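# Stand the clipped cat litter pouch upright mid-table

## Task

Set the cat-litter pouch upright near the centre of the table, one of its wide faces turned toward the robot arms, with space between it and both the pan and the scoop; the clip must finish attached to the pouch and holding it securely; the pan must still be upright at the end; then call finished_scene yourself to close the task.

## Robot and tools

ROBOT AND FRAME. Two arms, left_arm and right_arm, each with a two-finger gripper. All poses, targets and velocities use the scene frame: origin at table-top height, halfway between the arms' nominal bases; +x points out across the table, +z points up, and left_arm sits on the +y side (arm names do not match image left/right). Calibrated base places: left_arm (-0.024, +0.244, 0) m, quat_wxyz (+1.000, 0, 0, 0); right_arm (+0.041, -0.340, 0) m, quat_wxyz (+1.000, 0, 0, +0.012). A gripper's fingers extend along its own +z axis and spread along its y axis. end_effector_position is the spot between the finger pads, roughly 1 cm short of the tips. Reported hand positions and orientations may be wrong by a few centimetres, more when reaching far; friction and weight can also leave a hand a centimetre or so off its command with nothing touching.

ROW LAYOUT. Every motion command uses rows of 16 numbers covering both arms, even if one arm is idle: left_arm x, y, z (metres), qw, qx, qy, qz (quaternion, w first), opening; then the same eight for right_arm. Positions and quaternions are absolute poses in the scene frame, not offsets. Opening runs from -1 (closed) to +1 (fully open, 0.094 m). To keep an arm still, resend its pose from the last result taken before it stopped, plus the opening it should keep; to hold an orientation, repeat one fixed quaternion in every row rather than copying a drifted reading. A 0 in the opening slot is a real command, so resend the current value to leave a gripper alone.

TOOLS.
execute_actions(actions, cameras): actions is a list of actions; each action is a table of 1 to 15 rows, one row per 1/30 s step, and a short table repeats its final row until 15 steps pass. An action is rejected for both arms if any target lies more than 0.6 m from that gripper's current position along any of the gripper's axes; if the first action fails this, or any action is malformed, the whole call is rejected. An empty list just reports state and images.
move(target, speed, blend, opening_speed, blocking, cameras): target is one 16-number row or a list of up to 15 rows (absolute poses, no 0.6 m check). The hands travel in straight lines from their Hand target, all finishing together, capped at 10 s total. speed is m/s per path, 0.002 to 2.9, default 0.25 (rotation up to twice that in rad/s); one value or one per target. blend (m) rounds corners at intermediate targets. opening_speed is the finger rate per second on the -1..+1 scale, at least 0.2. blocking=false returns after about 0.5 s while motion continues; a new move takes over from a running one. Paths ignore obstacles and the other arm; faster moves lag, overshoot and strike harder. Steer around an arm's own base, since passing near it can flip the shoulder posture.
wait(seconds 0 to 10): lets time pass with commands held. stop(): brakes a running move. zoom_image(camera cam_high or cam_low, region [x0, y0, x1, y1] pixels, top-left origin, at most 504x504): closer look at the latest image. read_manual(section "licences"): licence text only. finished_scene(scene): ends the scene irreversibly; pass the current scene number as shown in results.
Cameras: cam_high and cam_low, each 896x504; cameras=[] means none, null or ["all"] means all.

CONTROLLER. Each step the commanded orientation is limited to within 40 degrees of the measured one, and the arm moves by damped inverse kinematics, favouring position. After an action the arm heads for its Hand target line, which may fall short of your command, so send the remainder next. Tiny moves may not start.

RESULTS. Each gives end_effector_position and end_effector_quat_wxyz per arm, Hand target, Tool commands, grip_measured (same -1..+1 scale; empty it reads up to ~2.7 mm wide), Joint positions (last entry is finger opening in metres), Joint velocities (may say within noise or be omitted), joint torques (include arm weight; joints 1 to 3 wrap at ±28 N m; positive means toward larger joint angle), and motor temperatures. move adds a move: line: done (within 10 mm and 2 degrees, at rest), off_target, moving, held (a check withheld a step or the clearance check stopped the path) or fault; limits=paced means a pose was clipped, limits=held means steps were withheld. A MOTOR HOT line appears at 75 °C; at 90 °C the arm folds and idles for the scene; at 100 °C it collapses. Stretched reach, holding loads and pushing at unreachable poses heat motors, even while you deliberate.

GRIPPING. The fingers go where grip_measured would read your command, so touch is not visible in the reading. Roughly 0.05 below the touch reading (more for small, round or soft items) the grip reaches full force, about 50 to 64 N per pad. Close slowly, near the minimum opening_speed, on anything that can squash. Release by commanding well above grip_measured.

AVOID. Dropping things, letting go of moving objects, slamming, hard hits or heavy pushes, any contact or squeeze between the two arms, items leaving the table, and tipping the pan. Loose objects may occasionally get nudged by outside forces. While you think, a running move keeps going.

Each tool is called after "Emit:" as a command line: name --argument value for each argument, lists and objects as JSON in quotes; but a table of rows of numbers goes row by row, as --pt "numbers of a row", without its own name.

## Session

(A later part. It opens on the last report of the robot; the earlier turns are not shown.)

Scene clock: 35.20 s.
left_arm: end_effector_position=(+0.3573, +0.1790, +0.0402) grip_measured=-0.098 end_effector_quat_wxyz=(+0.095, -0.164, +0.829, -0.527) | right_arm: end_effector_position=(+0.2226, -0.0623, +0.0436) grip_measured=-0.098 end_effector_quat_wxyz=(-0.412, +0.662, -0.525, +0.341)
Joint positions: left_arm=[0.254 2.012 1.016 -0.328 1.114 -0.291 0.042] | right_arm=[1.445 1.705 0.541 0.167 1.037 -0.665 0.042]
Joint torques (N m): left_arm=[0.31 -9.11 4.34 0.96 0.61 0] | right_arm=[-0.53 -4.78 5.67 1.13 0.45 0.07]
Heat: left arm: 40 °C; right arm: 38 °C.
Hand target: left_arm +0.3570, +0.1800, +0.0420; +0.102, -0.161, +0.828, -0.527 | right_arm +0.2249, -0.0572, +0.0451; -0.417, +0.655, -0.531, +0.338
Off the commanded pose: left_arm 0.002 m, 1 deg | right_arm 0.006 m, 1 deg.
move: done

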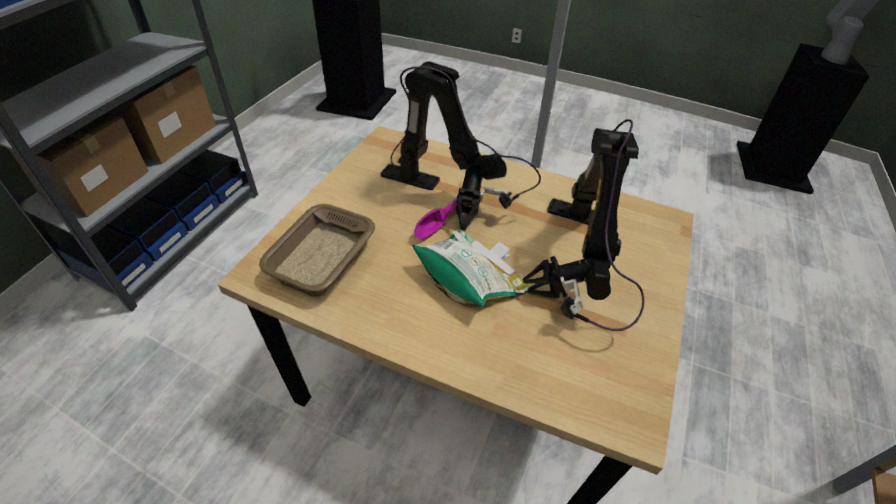

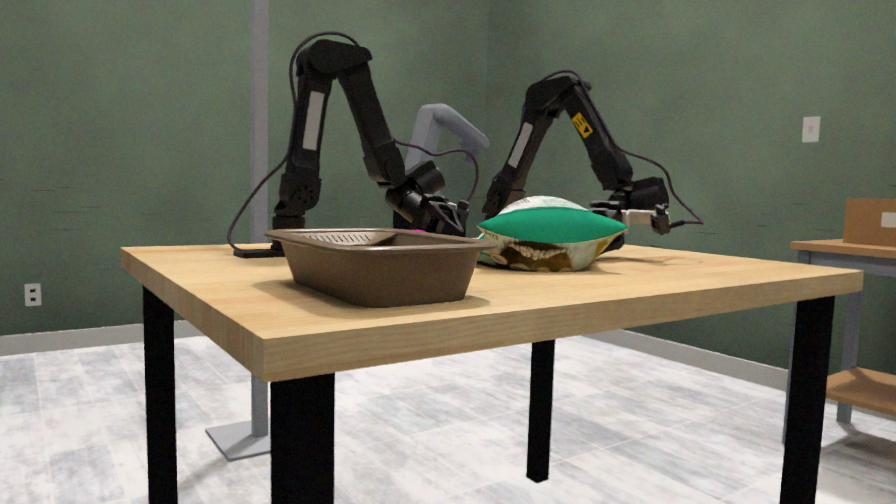

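Emit:
move --target '[0.359,0.163,0.038,0.1026,-0.1610,0.8278,-0.5273,-0.1, 0.248,-0.053,0.042,0.4175,-0.6554,0.5308,-0.3381,-0.1]' --speed 0.05

Emit:
zoom_image --camera "cam_high" --region '[500, 255, 570, 305]'

Emit:
zoom_image --camera "cam_high" --region '[440, 210, 510, 260]'

Scene clock: 36.70 s.
left_arm: end_effector_position=(+0.3597, +0.1648, +0.0353) grip_measured=-0.099 end_effector_quat_wxyz=(+0.094, -0.169, +0.826, -0.530) | right_arm: end_effector_position=(+0.2454, -0.0565, +0.0419) grip_measured=-0.098 end_effector_quat_wxyz=(-0.414, +0.661, -0.526, +0.341)
Joint positions: left_arm=[0.213 2.012 0.972 -0.191 1.109 -0.402 0.042] | right_arm=[1.358 1.741 0.541 0.319 0.986 -0.796 0.042]
Joint torques (N m): left_arm=[-0.64 -9.58 4.1 1.08 0.43 0.03] | right_arm=[-0.79 -5.2 5.24 1.26 0.36 0.04]
Heat: left arm: 40 °C; right arm: 38 °C.
Hand target: left_arm +0.3590, +0.1630, +0.0380; +0.102, -0.161, +0.828, -0.527 | right_arm +0.2479, -0.0531, +0.0420; -0.417, +0.655, -0.531, +0.338
Off the commanded pose: left_arm 0.003 m, 1 deg | right_arm 0.004 m, 1 deg.
move: done

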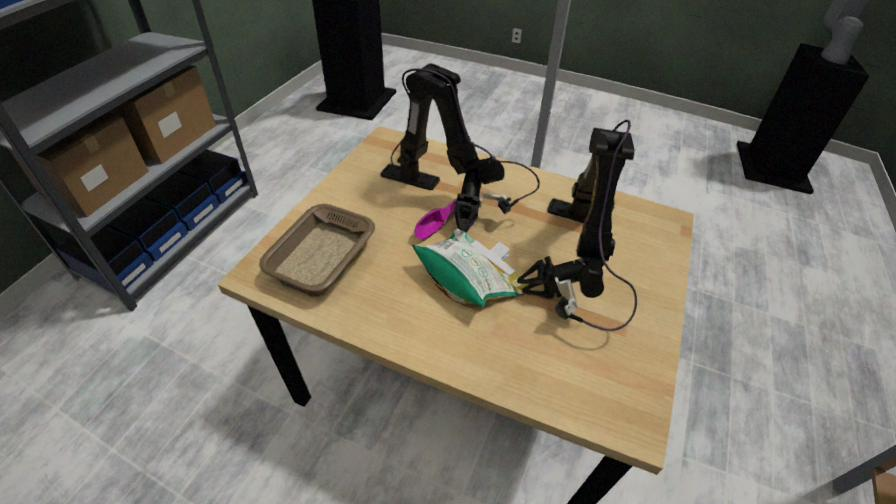

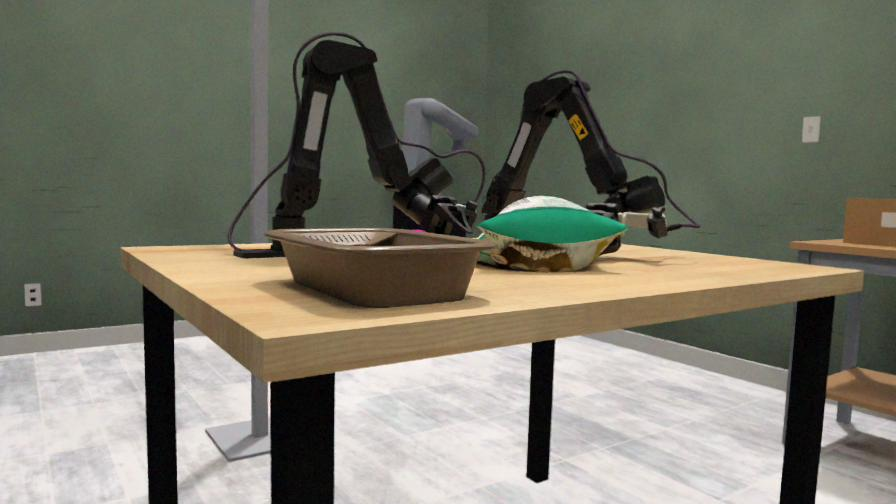

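Scaled by 7.200.

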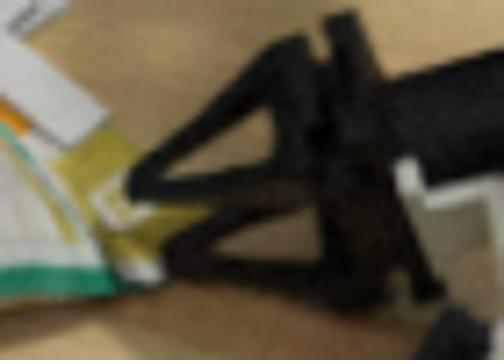

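Scaled by 7.200.

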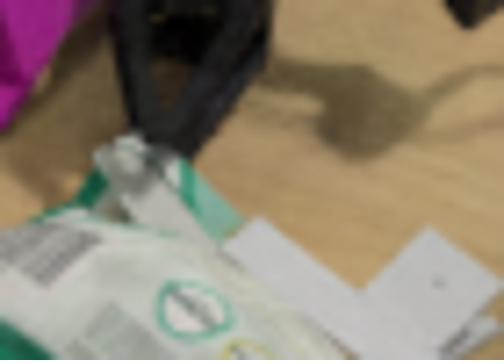

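Emit:
move --pt "0.345 0.21 0.062 0.1026 -0.1610 0.8278 -0.5273 -0.1 0.20 -0.065 0.066 0.4175 -0.6554 0.5308 -0.3381 -0.1" --pt "0.30 0.25 0.16 0.1026 -0.1610 0.8278 -0.5273 0.3 0.15 -0.10 0.16 0.4175 -0.6554 0.5308 -0.3381 0.3" --speed 0.2

Emit:
zoom_image --camera "cam_high" --region '[465, 225, 535, 275]'

Emit:
zoom_image --camera "cam_high" --region '[490, 255, 550, 300]'

Emit:
zoom_image --camera "cam_high" --region '[440, 215, 500, 260]'

Scene clock: 40.67 s.
left_arm: end_effector_position=(+0.2953, +0.2472, +0.1577) grip_measured=+0.298 end_effector_quat_wxyz=(+0.097, -0.166, +0.828, -0.526) | right_arm: end_effector_position=(+0.1525, -0.1066, +0.1538) grip_measured=+0.298 end_effector_quat_wxyz=(-0.408, +0.662, -0.525, +0.346)
Joint positions: left_arm=[0.529 1.806 1.266 -1.334 1.106 0.322 0.061] | right_arm=[1.769 1.384 0.83 -1.07 1.128 0.027 0.061]
Joint torques (N m): left_arm=[0.06 -6.04 7.92 -0.15 0.61 0.2] | right_arm=[0.5 -3.21 7.83 -0.03 0.6 0.15]
Heat: left arm: 40 °C; right arm: 38 °C.
Hand target: left_arm +0.2998, +0.2500, +0.1599; +0.103, -0.161, +0.828, -0.527 | right_arm +0.1500, -0.1002, +0.1600; -0.418, +0.656, -0.531, +0.338
Off the commanded pose: left_arm 0.006 m, 1 deg | right_arm 0.009 m, 2 deg.
move: done

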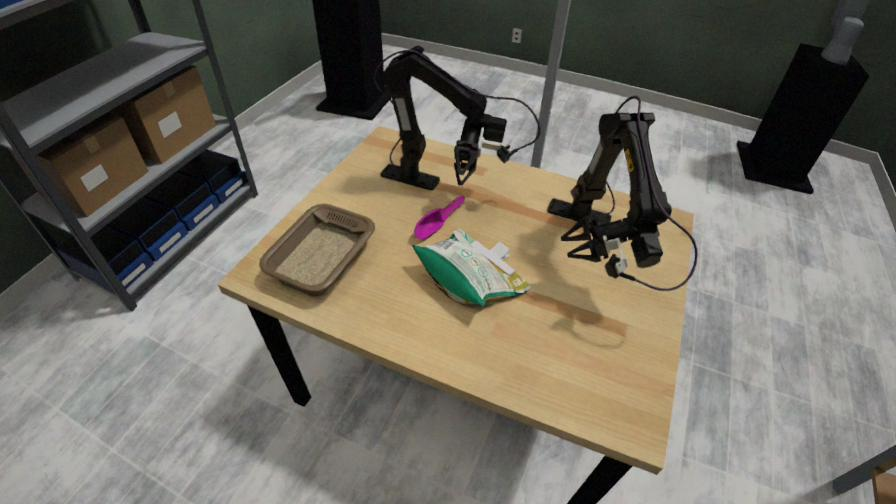

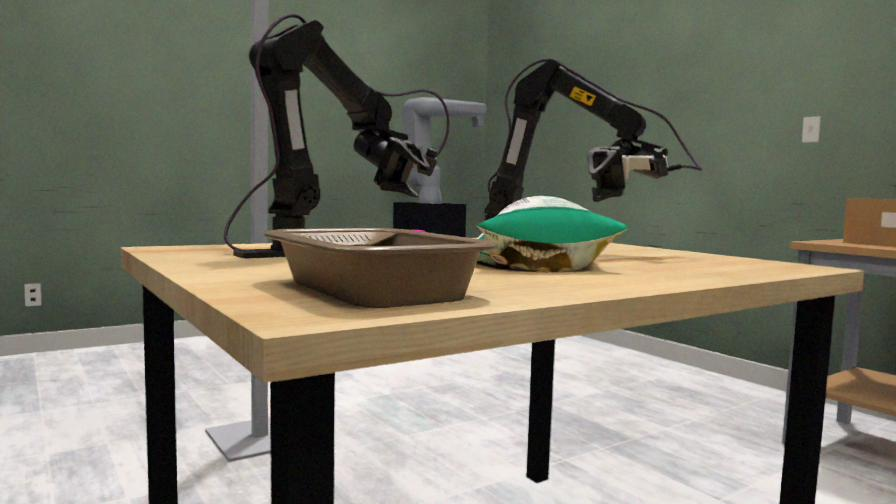

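Scaled by 7.200.

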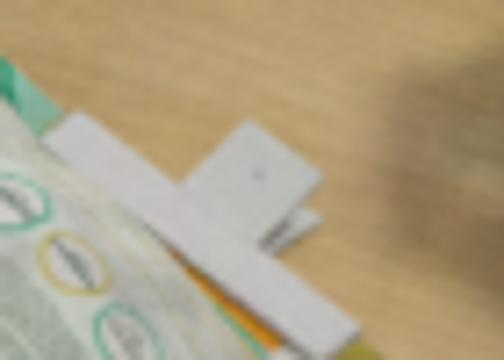

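Scaled by 8.400.

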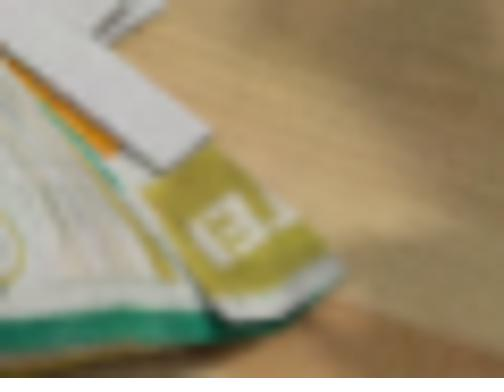

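Scaled by 8.400.

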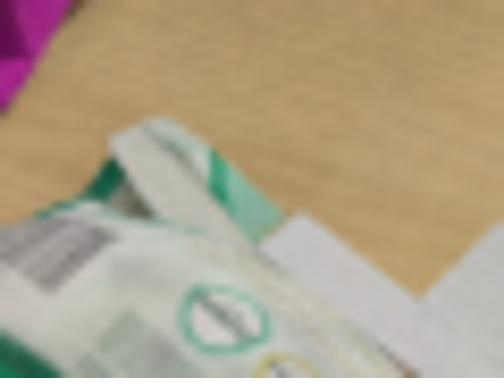

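Emit:
move --pt "0.22 0.15 0.17 0.375 0.184 0.9054 -0.0762 0.55 0.20 -0.30 0.20 0.383 0 0.924 0 -0.5" --pt "0.216 0.087 0.087 0.375 0.184 0.9054 -0.0762 0.55 0.20 -0.30 0.20 0.383 0 0.924 0 -0.5" --speed 0.2

Emit:
zoom_image --camera "cam_high" --region '[465, 205, 535, 275]'

Scene clock: 47.03 s.
left_arm: end_effector_position=(+0.2162, +0.0865, +0.0898) grip_measured=+0.549 end_effector_quat_wxyz=(+0.374, +0.186, +0.905, -0.079) | right_arm: end_effector_position=(+0.1985, -0.2992, +0.1928) grip_measured=-0.498 end_effector_quat_wxyz=(+0.371, -0.006, +0.928, -0.008)
Joint positions: left_arm=[-0.716 0.987 0.458 -0.282 -0.214 -0.225 0.073] | right_arm=[0.843 0.568 0.83 -1.289 0.562 0.693 0.024]
Joint torques (N m): left_arm=[-0.62 -1.02 6.52 1.79 -0.21 0] | right_arm=[-0.84 0.95 6.9 1.14 0.36 -0.09]
Heat: left arm: 38 °C; right arm: 38 °C.
Hand target: left_arm +0.2159, +0.0870, +0.0870; +0.375, +0.184, +0.905, -0.076 | right_arm +0.1999, -0.3001, +0.1999; +0.383, +0.000, +0.924, +0.000
Off the commanded pose: left_arm 0.003 m, 0 deg | right_arm 0.007 m, 2 deg.
move: done

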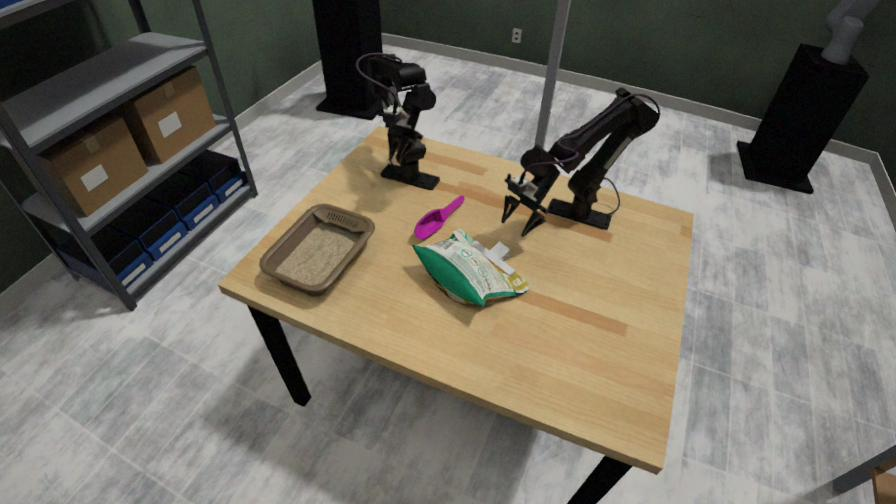

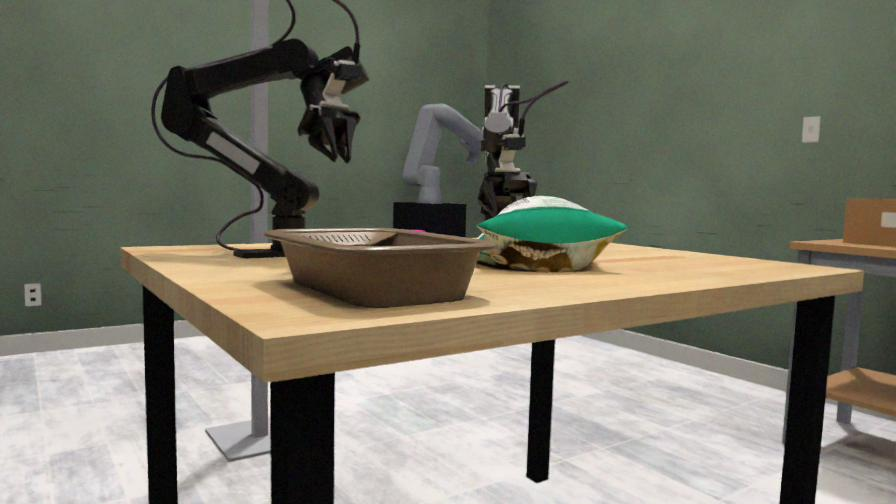

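Scaled by 7.200.

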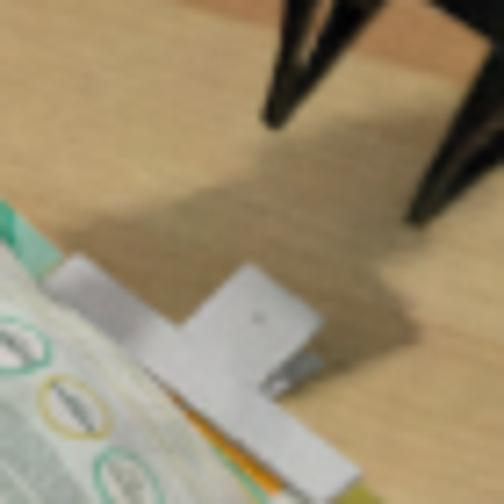

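Emit:
move --target '[0.266,0.0655,0.027,0.375,0.184,0.9054,-0.0762,0.55, 0.20,-0.30,0.20,0.383,0,0.924,0,-0.5]' --speed 0.1

Emit:
zoom_image --camera "cam_high" --region '[465, 205, 535, 275]'

Scene clock: 48.93 s.
left_arm: end_effector_position=(+0.2648, +0.0649, +0.0290) grip_measured=+0.549 end_effector_quat_wxyz=(+0.375, +0.184, +0.905, -0.076) | right_arm: end_effector_position=(+0.1985, -0.2990, +0.1929) grip_measured=-0.498 end_effector_quat_wxyz=(+0.371, -0.006, +0.928, -0.008)
Joint positions: left_arm=[-0.65 1.44 0.434 0.205 -0.176 -0.179 0.073] | right_arm=[0.843 0.568 0.83 -1.288 0.562 0.693 0.024]
Joint torques (N m): left_arm=[0.4 -3.15 5.94 1.77 -0.03 0.01] | right_arm=[-0.84 0.84 6.82 1.13 0.32 -0.09]
Heat: left arm: 38 °C; right arm: 37 °C.
Hand target: left_arm +0.2659, +0.0655, +0.0270; +0.375, +0.184, +0.905, -0.076 | right_arm +0.1999, -0.3001, +0.2000; +0.383, +0.000, +0.924, +0.000
Off the commanded pose: left_arm 0.002 m, 0 deg | right_arm 0.007 m, 2 deg.
move: done

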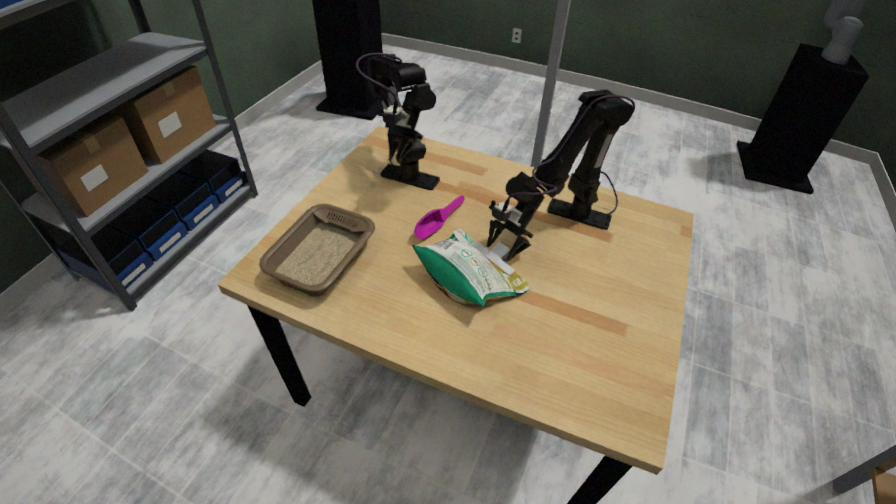

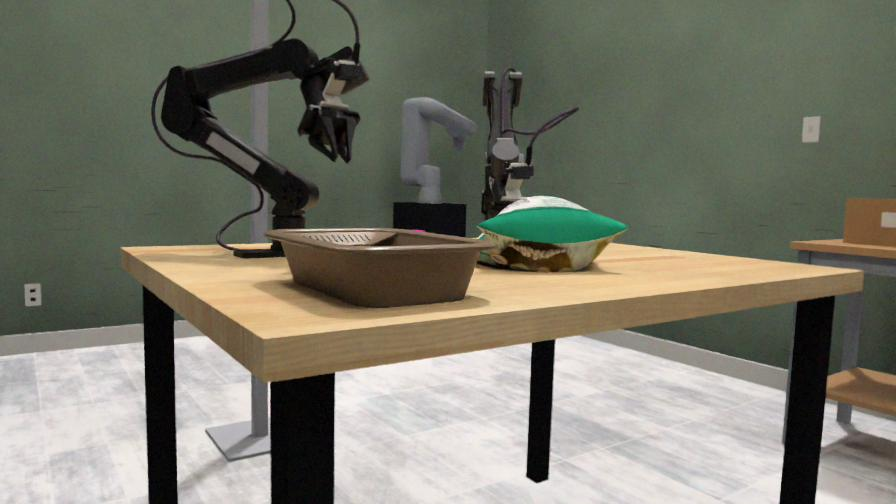

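Scaled by 7.200.

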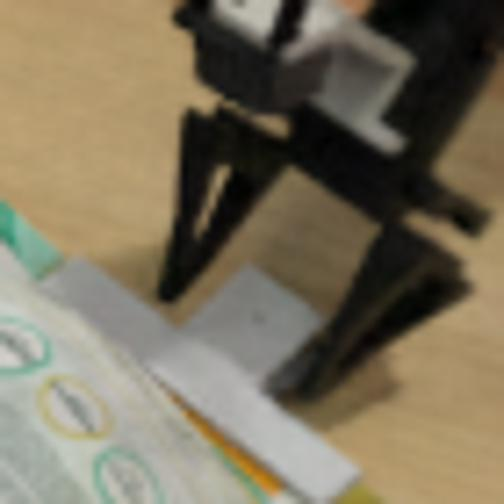

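Emit:
move --target '[0.266,0.0655,0.027,0.375,0.184,0.9054,-0.0762,-0.6, 0.20,-0.30,0.20,0.383,0,0.924,0,-0.5]' --speed 0.1 --opening_speed 0.6

Emit:
zoom_image --camera "cam_high" --region '[465, 205, 535, 275]'

Scene clock: 51.20 s.
left_arm: end_effector_position=(+0.2645, +0.0638, +0.0292) grip_measured=-0.185 end_effector_quat_wxyz=(+0.375, +0.185, +0.905, -0.078) | right_arm: end_effector_position=(+0.1986, -0.2989, +0.1929) grip_measured=-0.498 end_effector_quat_wxyz=(+0.372, -0.007, +0.928, -0.008)
Joint positions: left_arm=[-0.65 1.44 0.434 0.207 -0.17 -0.177 0.038] | right_arm=[0.843 0.568 0.83 -1.288 0.562 0.692 0.024]
Joint torques (N m): left_arm=[0.54 -3.12 5.94 1.76 -0.11 0.06] | right_arm=[-0.94 1.05 6.89 1.14 0.23 -0.09]
Heat: left arm: 38 °C; right arm: 37 °C.
Hand target: left_arm +0.2659, +0.0655, +0.0270; +0.375, +0.184, +0.905, -0.076 | right_arm +0.1999, -0.3001, +0.2000; +0.383, +0.000, +0.924, +0.000
Off the commanded pose: left_arm 0.003 m, 0 deg | right_arm 0.007 m, 2 deg.
move: done

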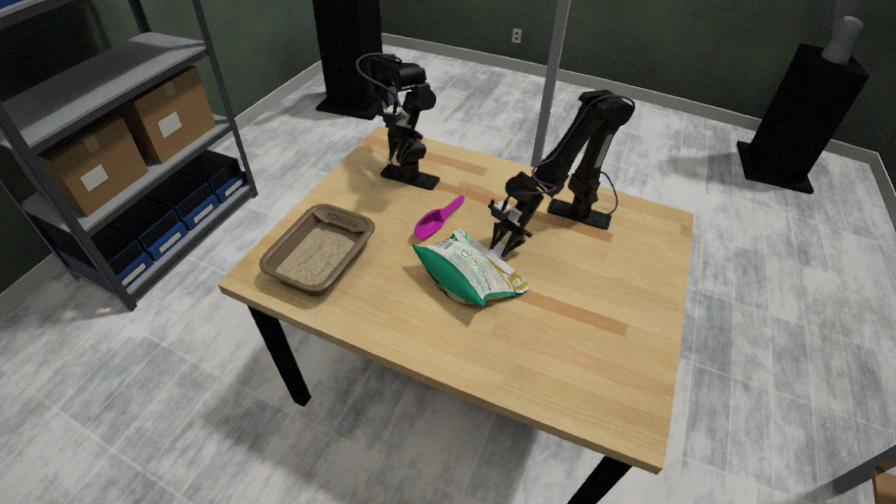

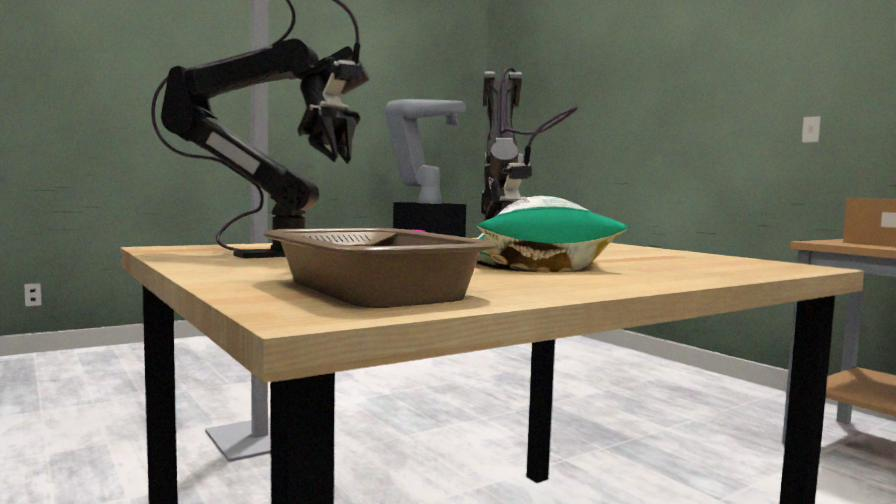

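Scaled by 7.200.

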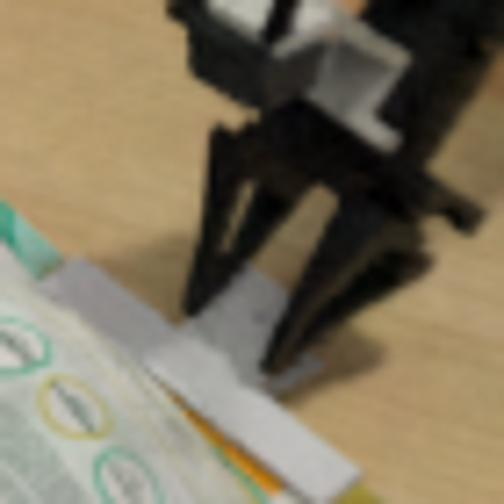

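Emit:
move --target '[0.268,0.0645,0.09,0.375,0.184,0.9054,-0.0762,-0.6, 0.20,-0.30,0.20,0.383,0,0.924,0,-0.5]' --speed 0.06

Emit:
zoom_image --camera "cam_high" --region '[400, 190, 560, 310]'

Emit:
zoom_image --camera "cam_low" --region '[440, 160, 680, 290]'

Scene clock: 53.00 s.
left_arm: end_effector_position=(+0.2563, +0.0678, +0.0642) grip_measured=-0.185 end_effector_quat_wxyz=(+0.344, +0.193, +0.916, -0.069) | right_arm: end_effector_position=(+0.1986, -0.2989, +0.1929) grip_measured=-0.498 end_effector_quat_wxyz=(+0.372, -0.007, +0.928, -0.008)
Joint positions: left_arm=[-0.65 1.301 0.562 -0.131 -0.16 -0.175 0.038] | right_arm=[0.843 0.568 0.83 -1.288 0.562 0.692 0.024]
Joint torques (N m): left_arm=[0.57 -6.48 9.74 1.53 -0.18 0.06] | right_arm=[-0.79 0.76 6.89 1.2 0.3 -0.07]
Heat: left arm: 38 °C; right arm: 37 °C.
Hand target: left_arm +0.2676, +0.0647, +0.0898; +0.375, +0.184, +0.905, -0.076 | right_arm +0.1999, -0.3001, +0.1999; +0.383, +0.000, +0.924, +0.000
Off the commanded pose: left_arm 0.028 m, 4 deg | right_arm 0.007 m, 2 deg.
move: off_target (left_arm)

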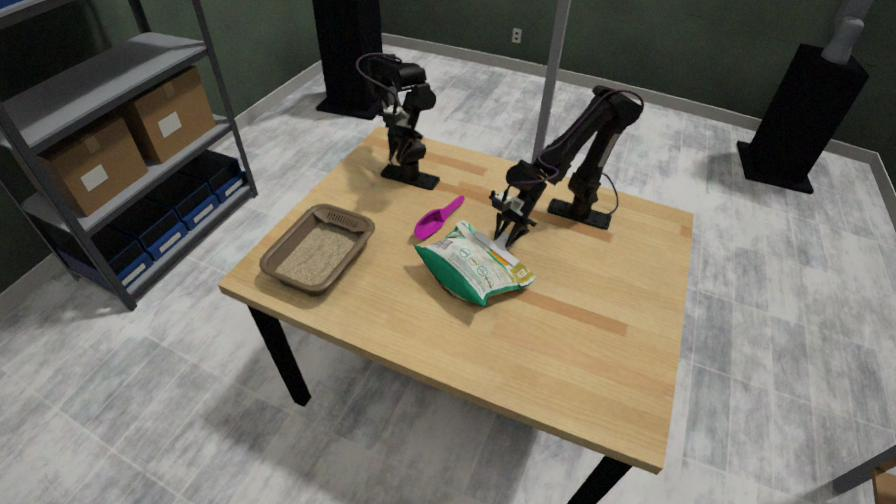

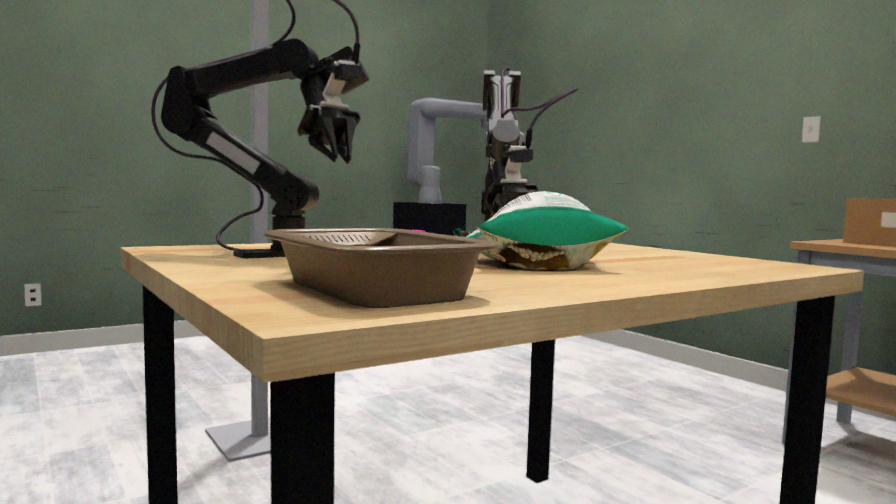

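Scaled by 3.150.

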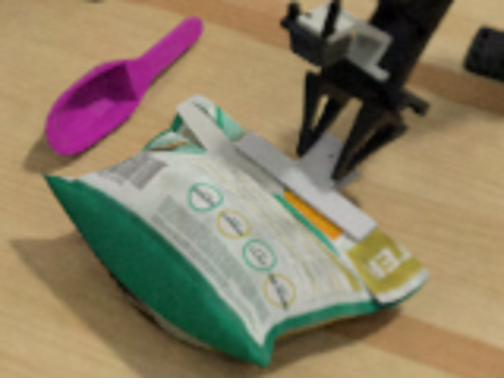

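Scaled by 2.100.

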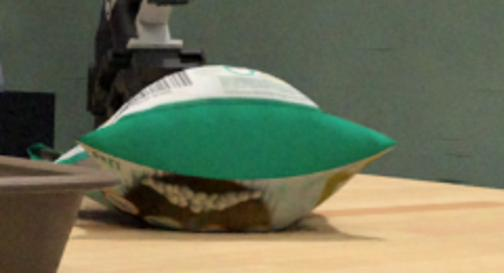

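Emit:
move --target '[0.278,0.062,0.14,0.375,0.184,0.9054,-0.0762,-0.6, 0.20,-0.30,0.20,0.383,0,0.924,0,-0.5]' --speed 0.06

Emit:
zoom_image --camera "cam_high" --region '[400, 190, 560, 310]'

Emit:
zoom_image --camera "cam_low" --region '[440, 140, 680, 290]'

Scene clock: 54.80 s.
left_arm: end_effector_position=(+0.2628, +0.0678, +0.1032) grip_measured=-0.185 end_effector_quat_wxyz=(+0.326, +0.194, +0.923, -0.062) | right_arm: end_effector_position=(+0.1986, -0.2989, +0.1930) grip_measured=-0.498 end_effector_quat_wxyz=(+0.372, -0.007, +0.928, -0.008)
Joint positions: left_arm=[-0.631 1.273 0.738 -0.373 -0.146 -0.166 0.038] | right_arm=[0.843 0.568 0.83 -1.287 0.562 0.692 0.024]
Joint torques (N m): left_arm=[0.47 -7.32 11.11 1.66 -0.25 0.07] | right_arm=[-0.87 0.87 6.78 1.11 0.31 -0.1]
Heat: left arm: 39 °C; right arm: 37 °C.
Hand target: left_arm +0.2767, +0.0629, +0.1400; +0.375, +0.184, +0.905, -0.076 | right_arm +0.1999, -0.3001, +0.2000; +0.383, +0.000, +0.924, +0.000
Off the commanded pose: left_arm 0.040 m, 6 deg | right_arm 0.007 m, 2 deg.
move: off_target (left_arm)

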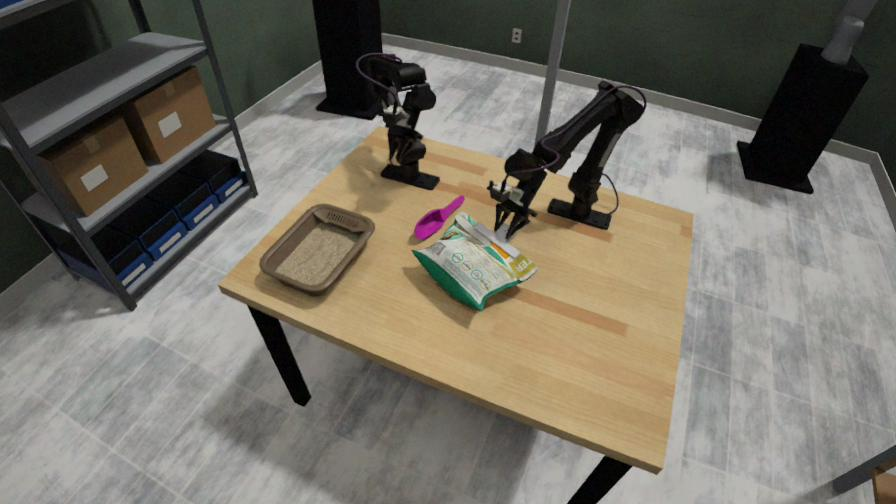

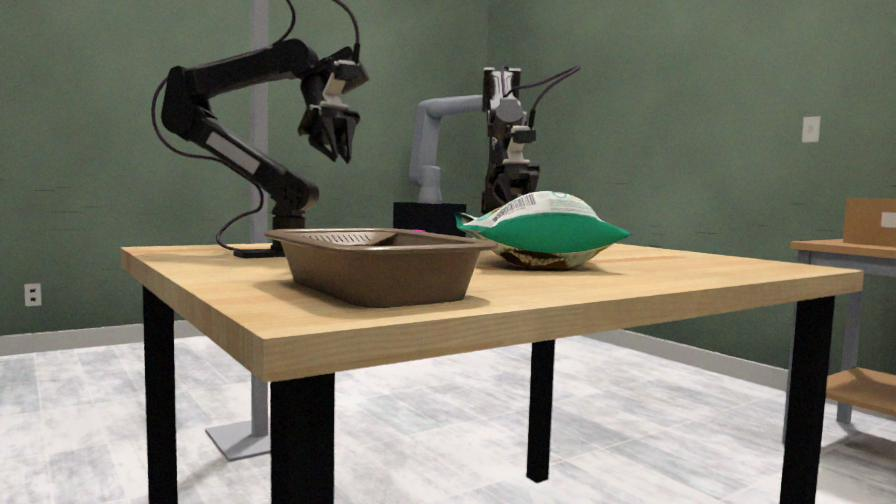

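Scaled by 3.150.

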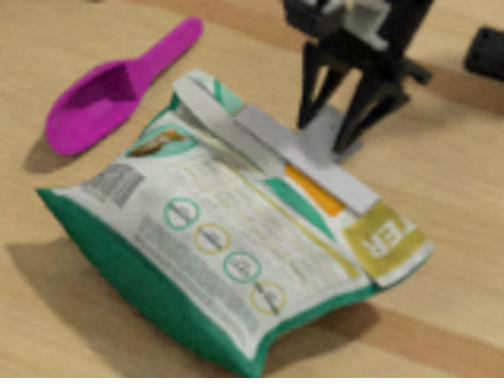

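Scaled by 2.100.

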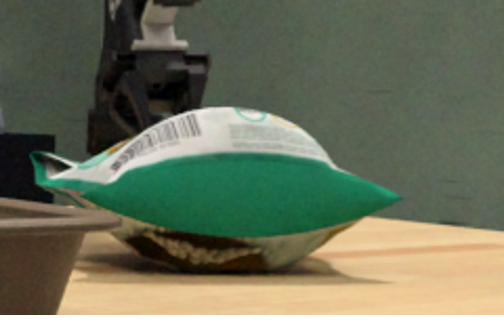

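Emit:
move --target '[0.285,0.06,0.19,0.375,0.184,0.9054,-0.0762,-0.6, 0.20,-0.30,0.20,0.383,0,0.924,0,-0.5]' --speed 0.06

Emit:
zoom_image --camera "cam_high" --region '[400, 170, 560, 320]'

Emit:
zoom_image --camera "cam_low" --region '[440, 120, 680, 290]'

Scene clock: 56.33 s.
left_arm: end_effector_position=(+0.2713, +0.0645, +0.1540) grip_measured=-0.185 end_effector_quat_wxyz=(+0.327, +0.194, +0.923, -0.063) | right_arm: end_effector_position=(+0.1986, -0.2989, +0.1930) grip_measured=-0.498 end_effector_quat_wxyz=(+0.372, -0.007, +0.928, -0.008)
Joint positions: left_arm=[-0.621 1.266 0.936 -0.574 -0.14 -0.158 0.038] | right_arm=[0.843 0.568 0.83 -1.287 0.562 0.692 0.024]
Joint torques (N m): left_arm=[0.55 -6.35 11.69 1.74 -0.2 0.06] | right_arm=[-0.65 0.9 6.93 1.12 0.27 -0.11]
Heat: left arm: 39 °C; right arm: 37 °C.
Hand target: left_arm +0.2833, +0.0611, +0.1901; +0.375, +0.184, +0.905, -0.076 | right_arm +0.1999, -0.3001, +0.1999; +0.383, +0.000, +0.924, +0.000
Off the commanded pose: left_arm 0.039 m, 6 deg | right_arm 0.007 m, 2 deg.
move: off_target (left_arm)

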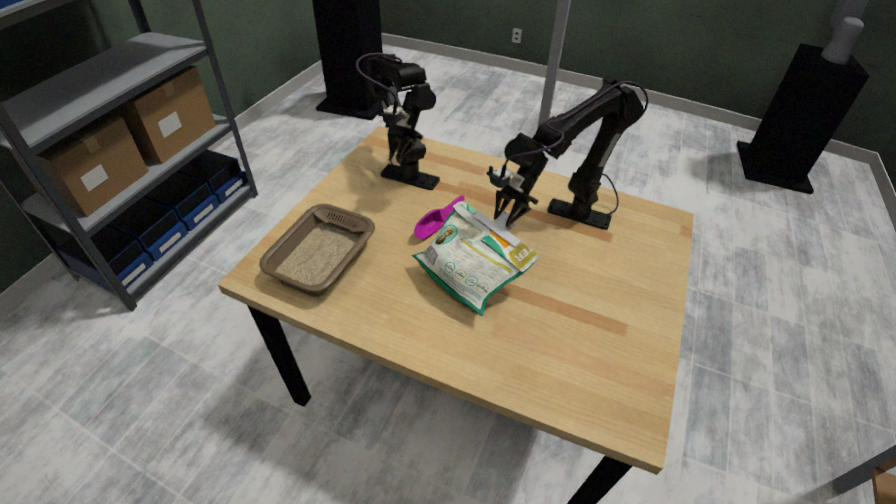

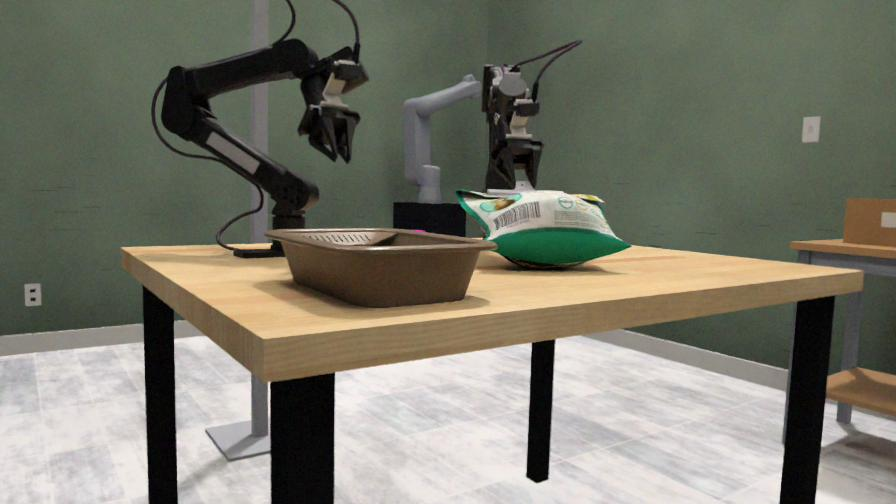

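Scaled by 3.150.

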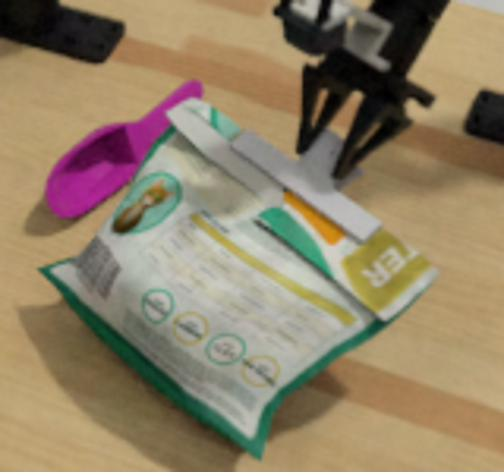

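Scaled by 2.100.

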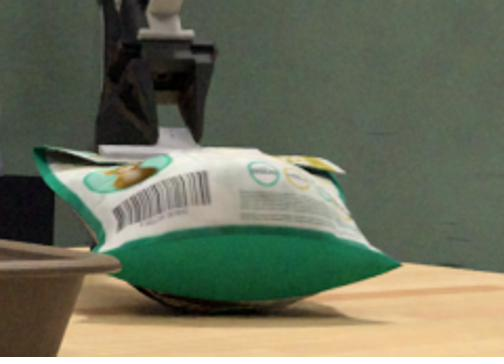

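Emit:
move --target '[0.30,0.055,0.235,0.375,0.184,0.9054,-0.0762,-0.6, 0.20,-0.30,0.20,0.383,0,0.924,0,-0.5]' --speed 0.06

Emit:
zoom_image --camera "cam_high" --region '[400, 170, 560, 320]'

Emit:
zoom_image --camera "cam_low" --region '[440, 120, 680, 290]'

Scene clock: 57.83 s.
left_arm: end_effector_position=(+0.2807, +0.0628, +0.1958) grip_measured=-0.186 end_effector_quat_wxyz=(+0.317, +0.195, +0.926, -0.060) | right_arm: end_effector_position=(+0.1987, -0.2988, +0.1930) grip_measured=-0.498 end_effector_quat_wxyz=(+0.372, -0.006, +0.928, -0.008)
Joint positions: left_arm=[-0.604 1.316 1.151 -0.759 -0.127 -0.145 0.038] | right_arm=[0.843 0.568 0.83 -1.287 0.562 0.692 0.024]
Joint torques (N m): left_arm=[0.53 -5.57 12.62 2.03 -0.22 0.03] | right_arm=[-0.96 0.99 6.79 1.14 0.34 -0.11]
Heat: left arm: 40 °C; right arm: 37 °C.
Hand target: left_arm +0.2969, +0.0568, +0.2356; +0.375, +0.184, +0.905, -0.076 | right_arm +0.1999, -0.3001, +0.2000; +0.383, +0.000, +0.924, +0.000
Off the commanded pose: left_arm 0.044 m, 7 deg | right_arm 0.007 m, 2 deg.
move: off_target (left_arm)

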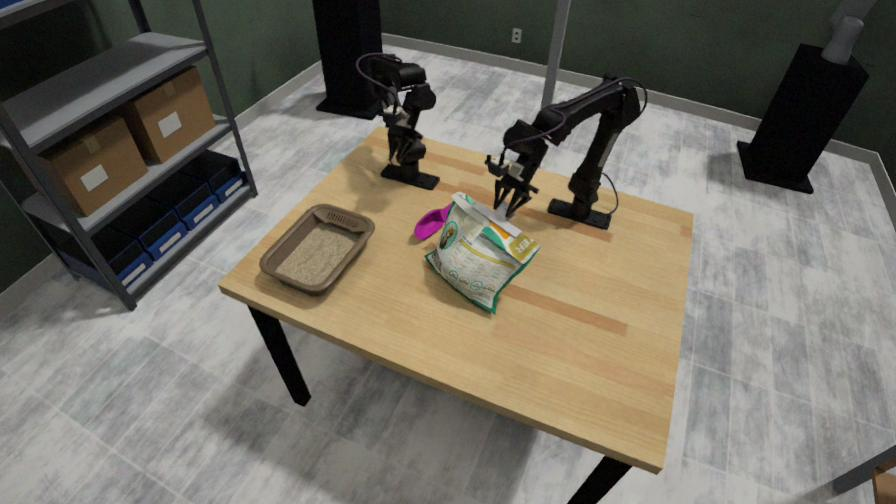

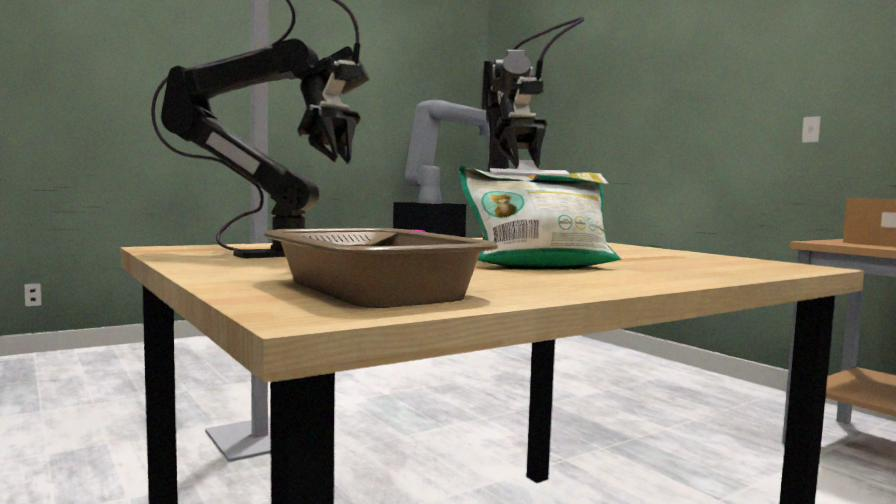

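Scaled by 3.150.

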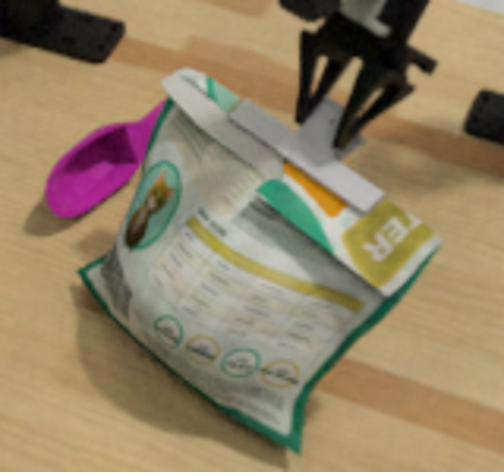

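Scaled by 2.100.

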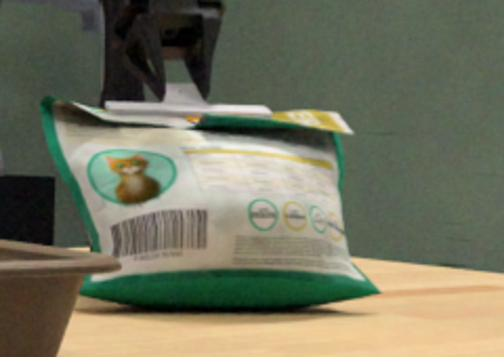

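Emit:
move --target '[0.31,0.052,0.275,0.375,0.184,0.9054,-0.0762,-0.6, 0.20,-0.30,0.20,0.383,0,0.924,0,-0.5]' --speed 0.06

Emit:
zoom_image --camera "cam_high" --region '[400, 170, 560, 320]'

Emit:
zoom_image --camera "cam_low" --region '[440, 120, 680, 290]'

Scene clock: 59.27 s.
left_arm: end_effector_position=(+0.2811, +0.0649, +0.2230) grip_measured=-0.191 end_effector_quat_wxyz=(+0.287, +0.199, +0.936, -0.051) | right_arm: end_effector_position=(+0.1987, -0.2988, +0.1930) grip_measured=-0.498 end_effector_quat_wxyz=(+0.372, -0.006, +0.928, -0.008)
Joint positions: left_arm=[-0.592 1.382 1.348 -0.955 -0.116 -0.139 0.038] | right_arm=[0.843 0.568 0.83 -1.287 0.562 0.692 0.024]
Joint torques (N m): left_arm=[0.5 -6.67 13.64 2.35 -0.29 0.06] | right_arm=[-0.77 0.79 7.06 1.16 0.28 -0.07]
Heat: left arm: 41 °C; right arm: 37 °C.
Hand target: left_arm +0.3036, +0.0559, +0.2766; +0.375, +0.183, +0.906, -0.076 | right_arm +0.1999, -0.3001, +0.2000; +0.383, +0.000, +0.924, +0.000
Off the commanded pose: left_arm 0.061 m, 11 deg | right_arm 0.007 m, 2 deg.
move: off_target (left_arm)

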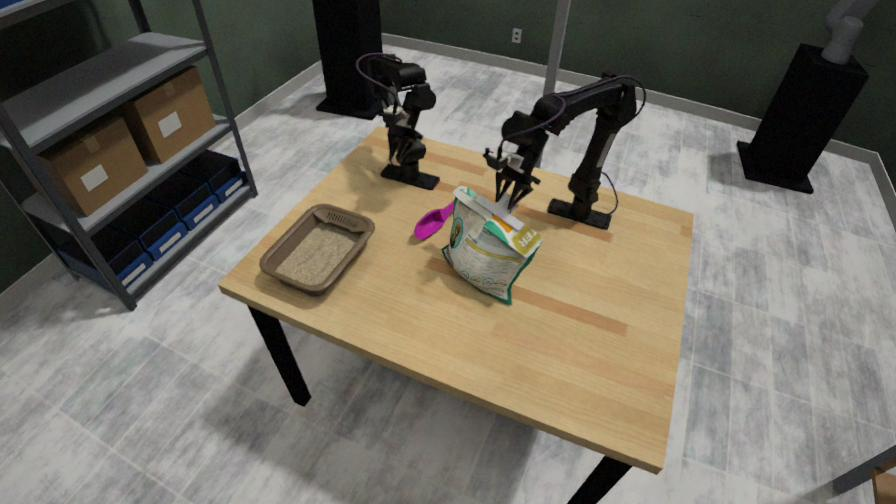

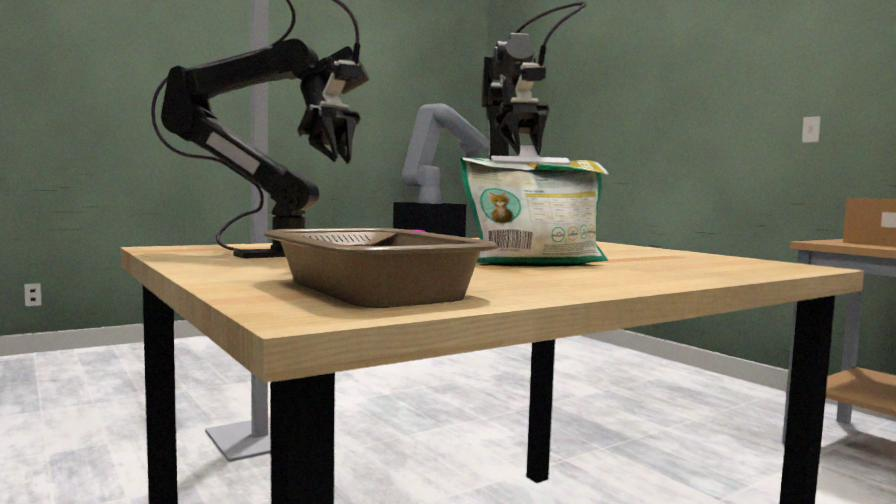

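Scaled by 3.150.

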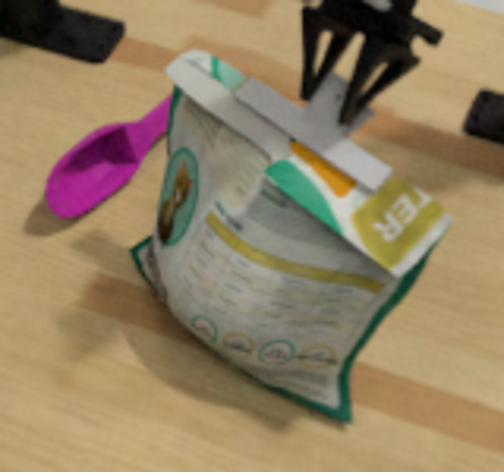

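Scaled by 2.100.

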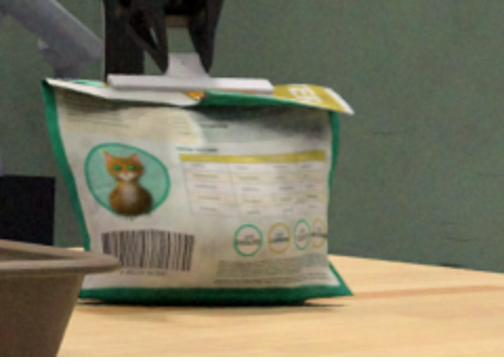

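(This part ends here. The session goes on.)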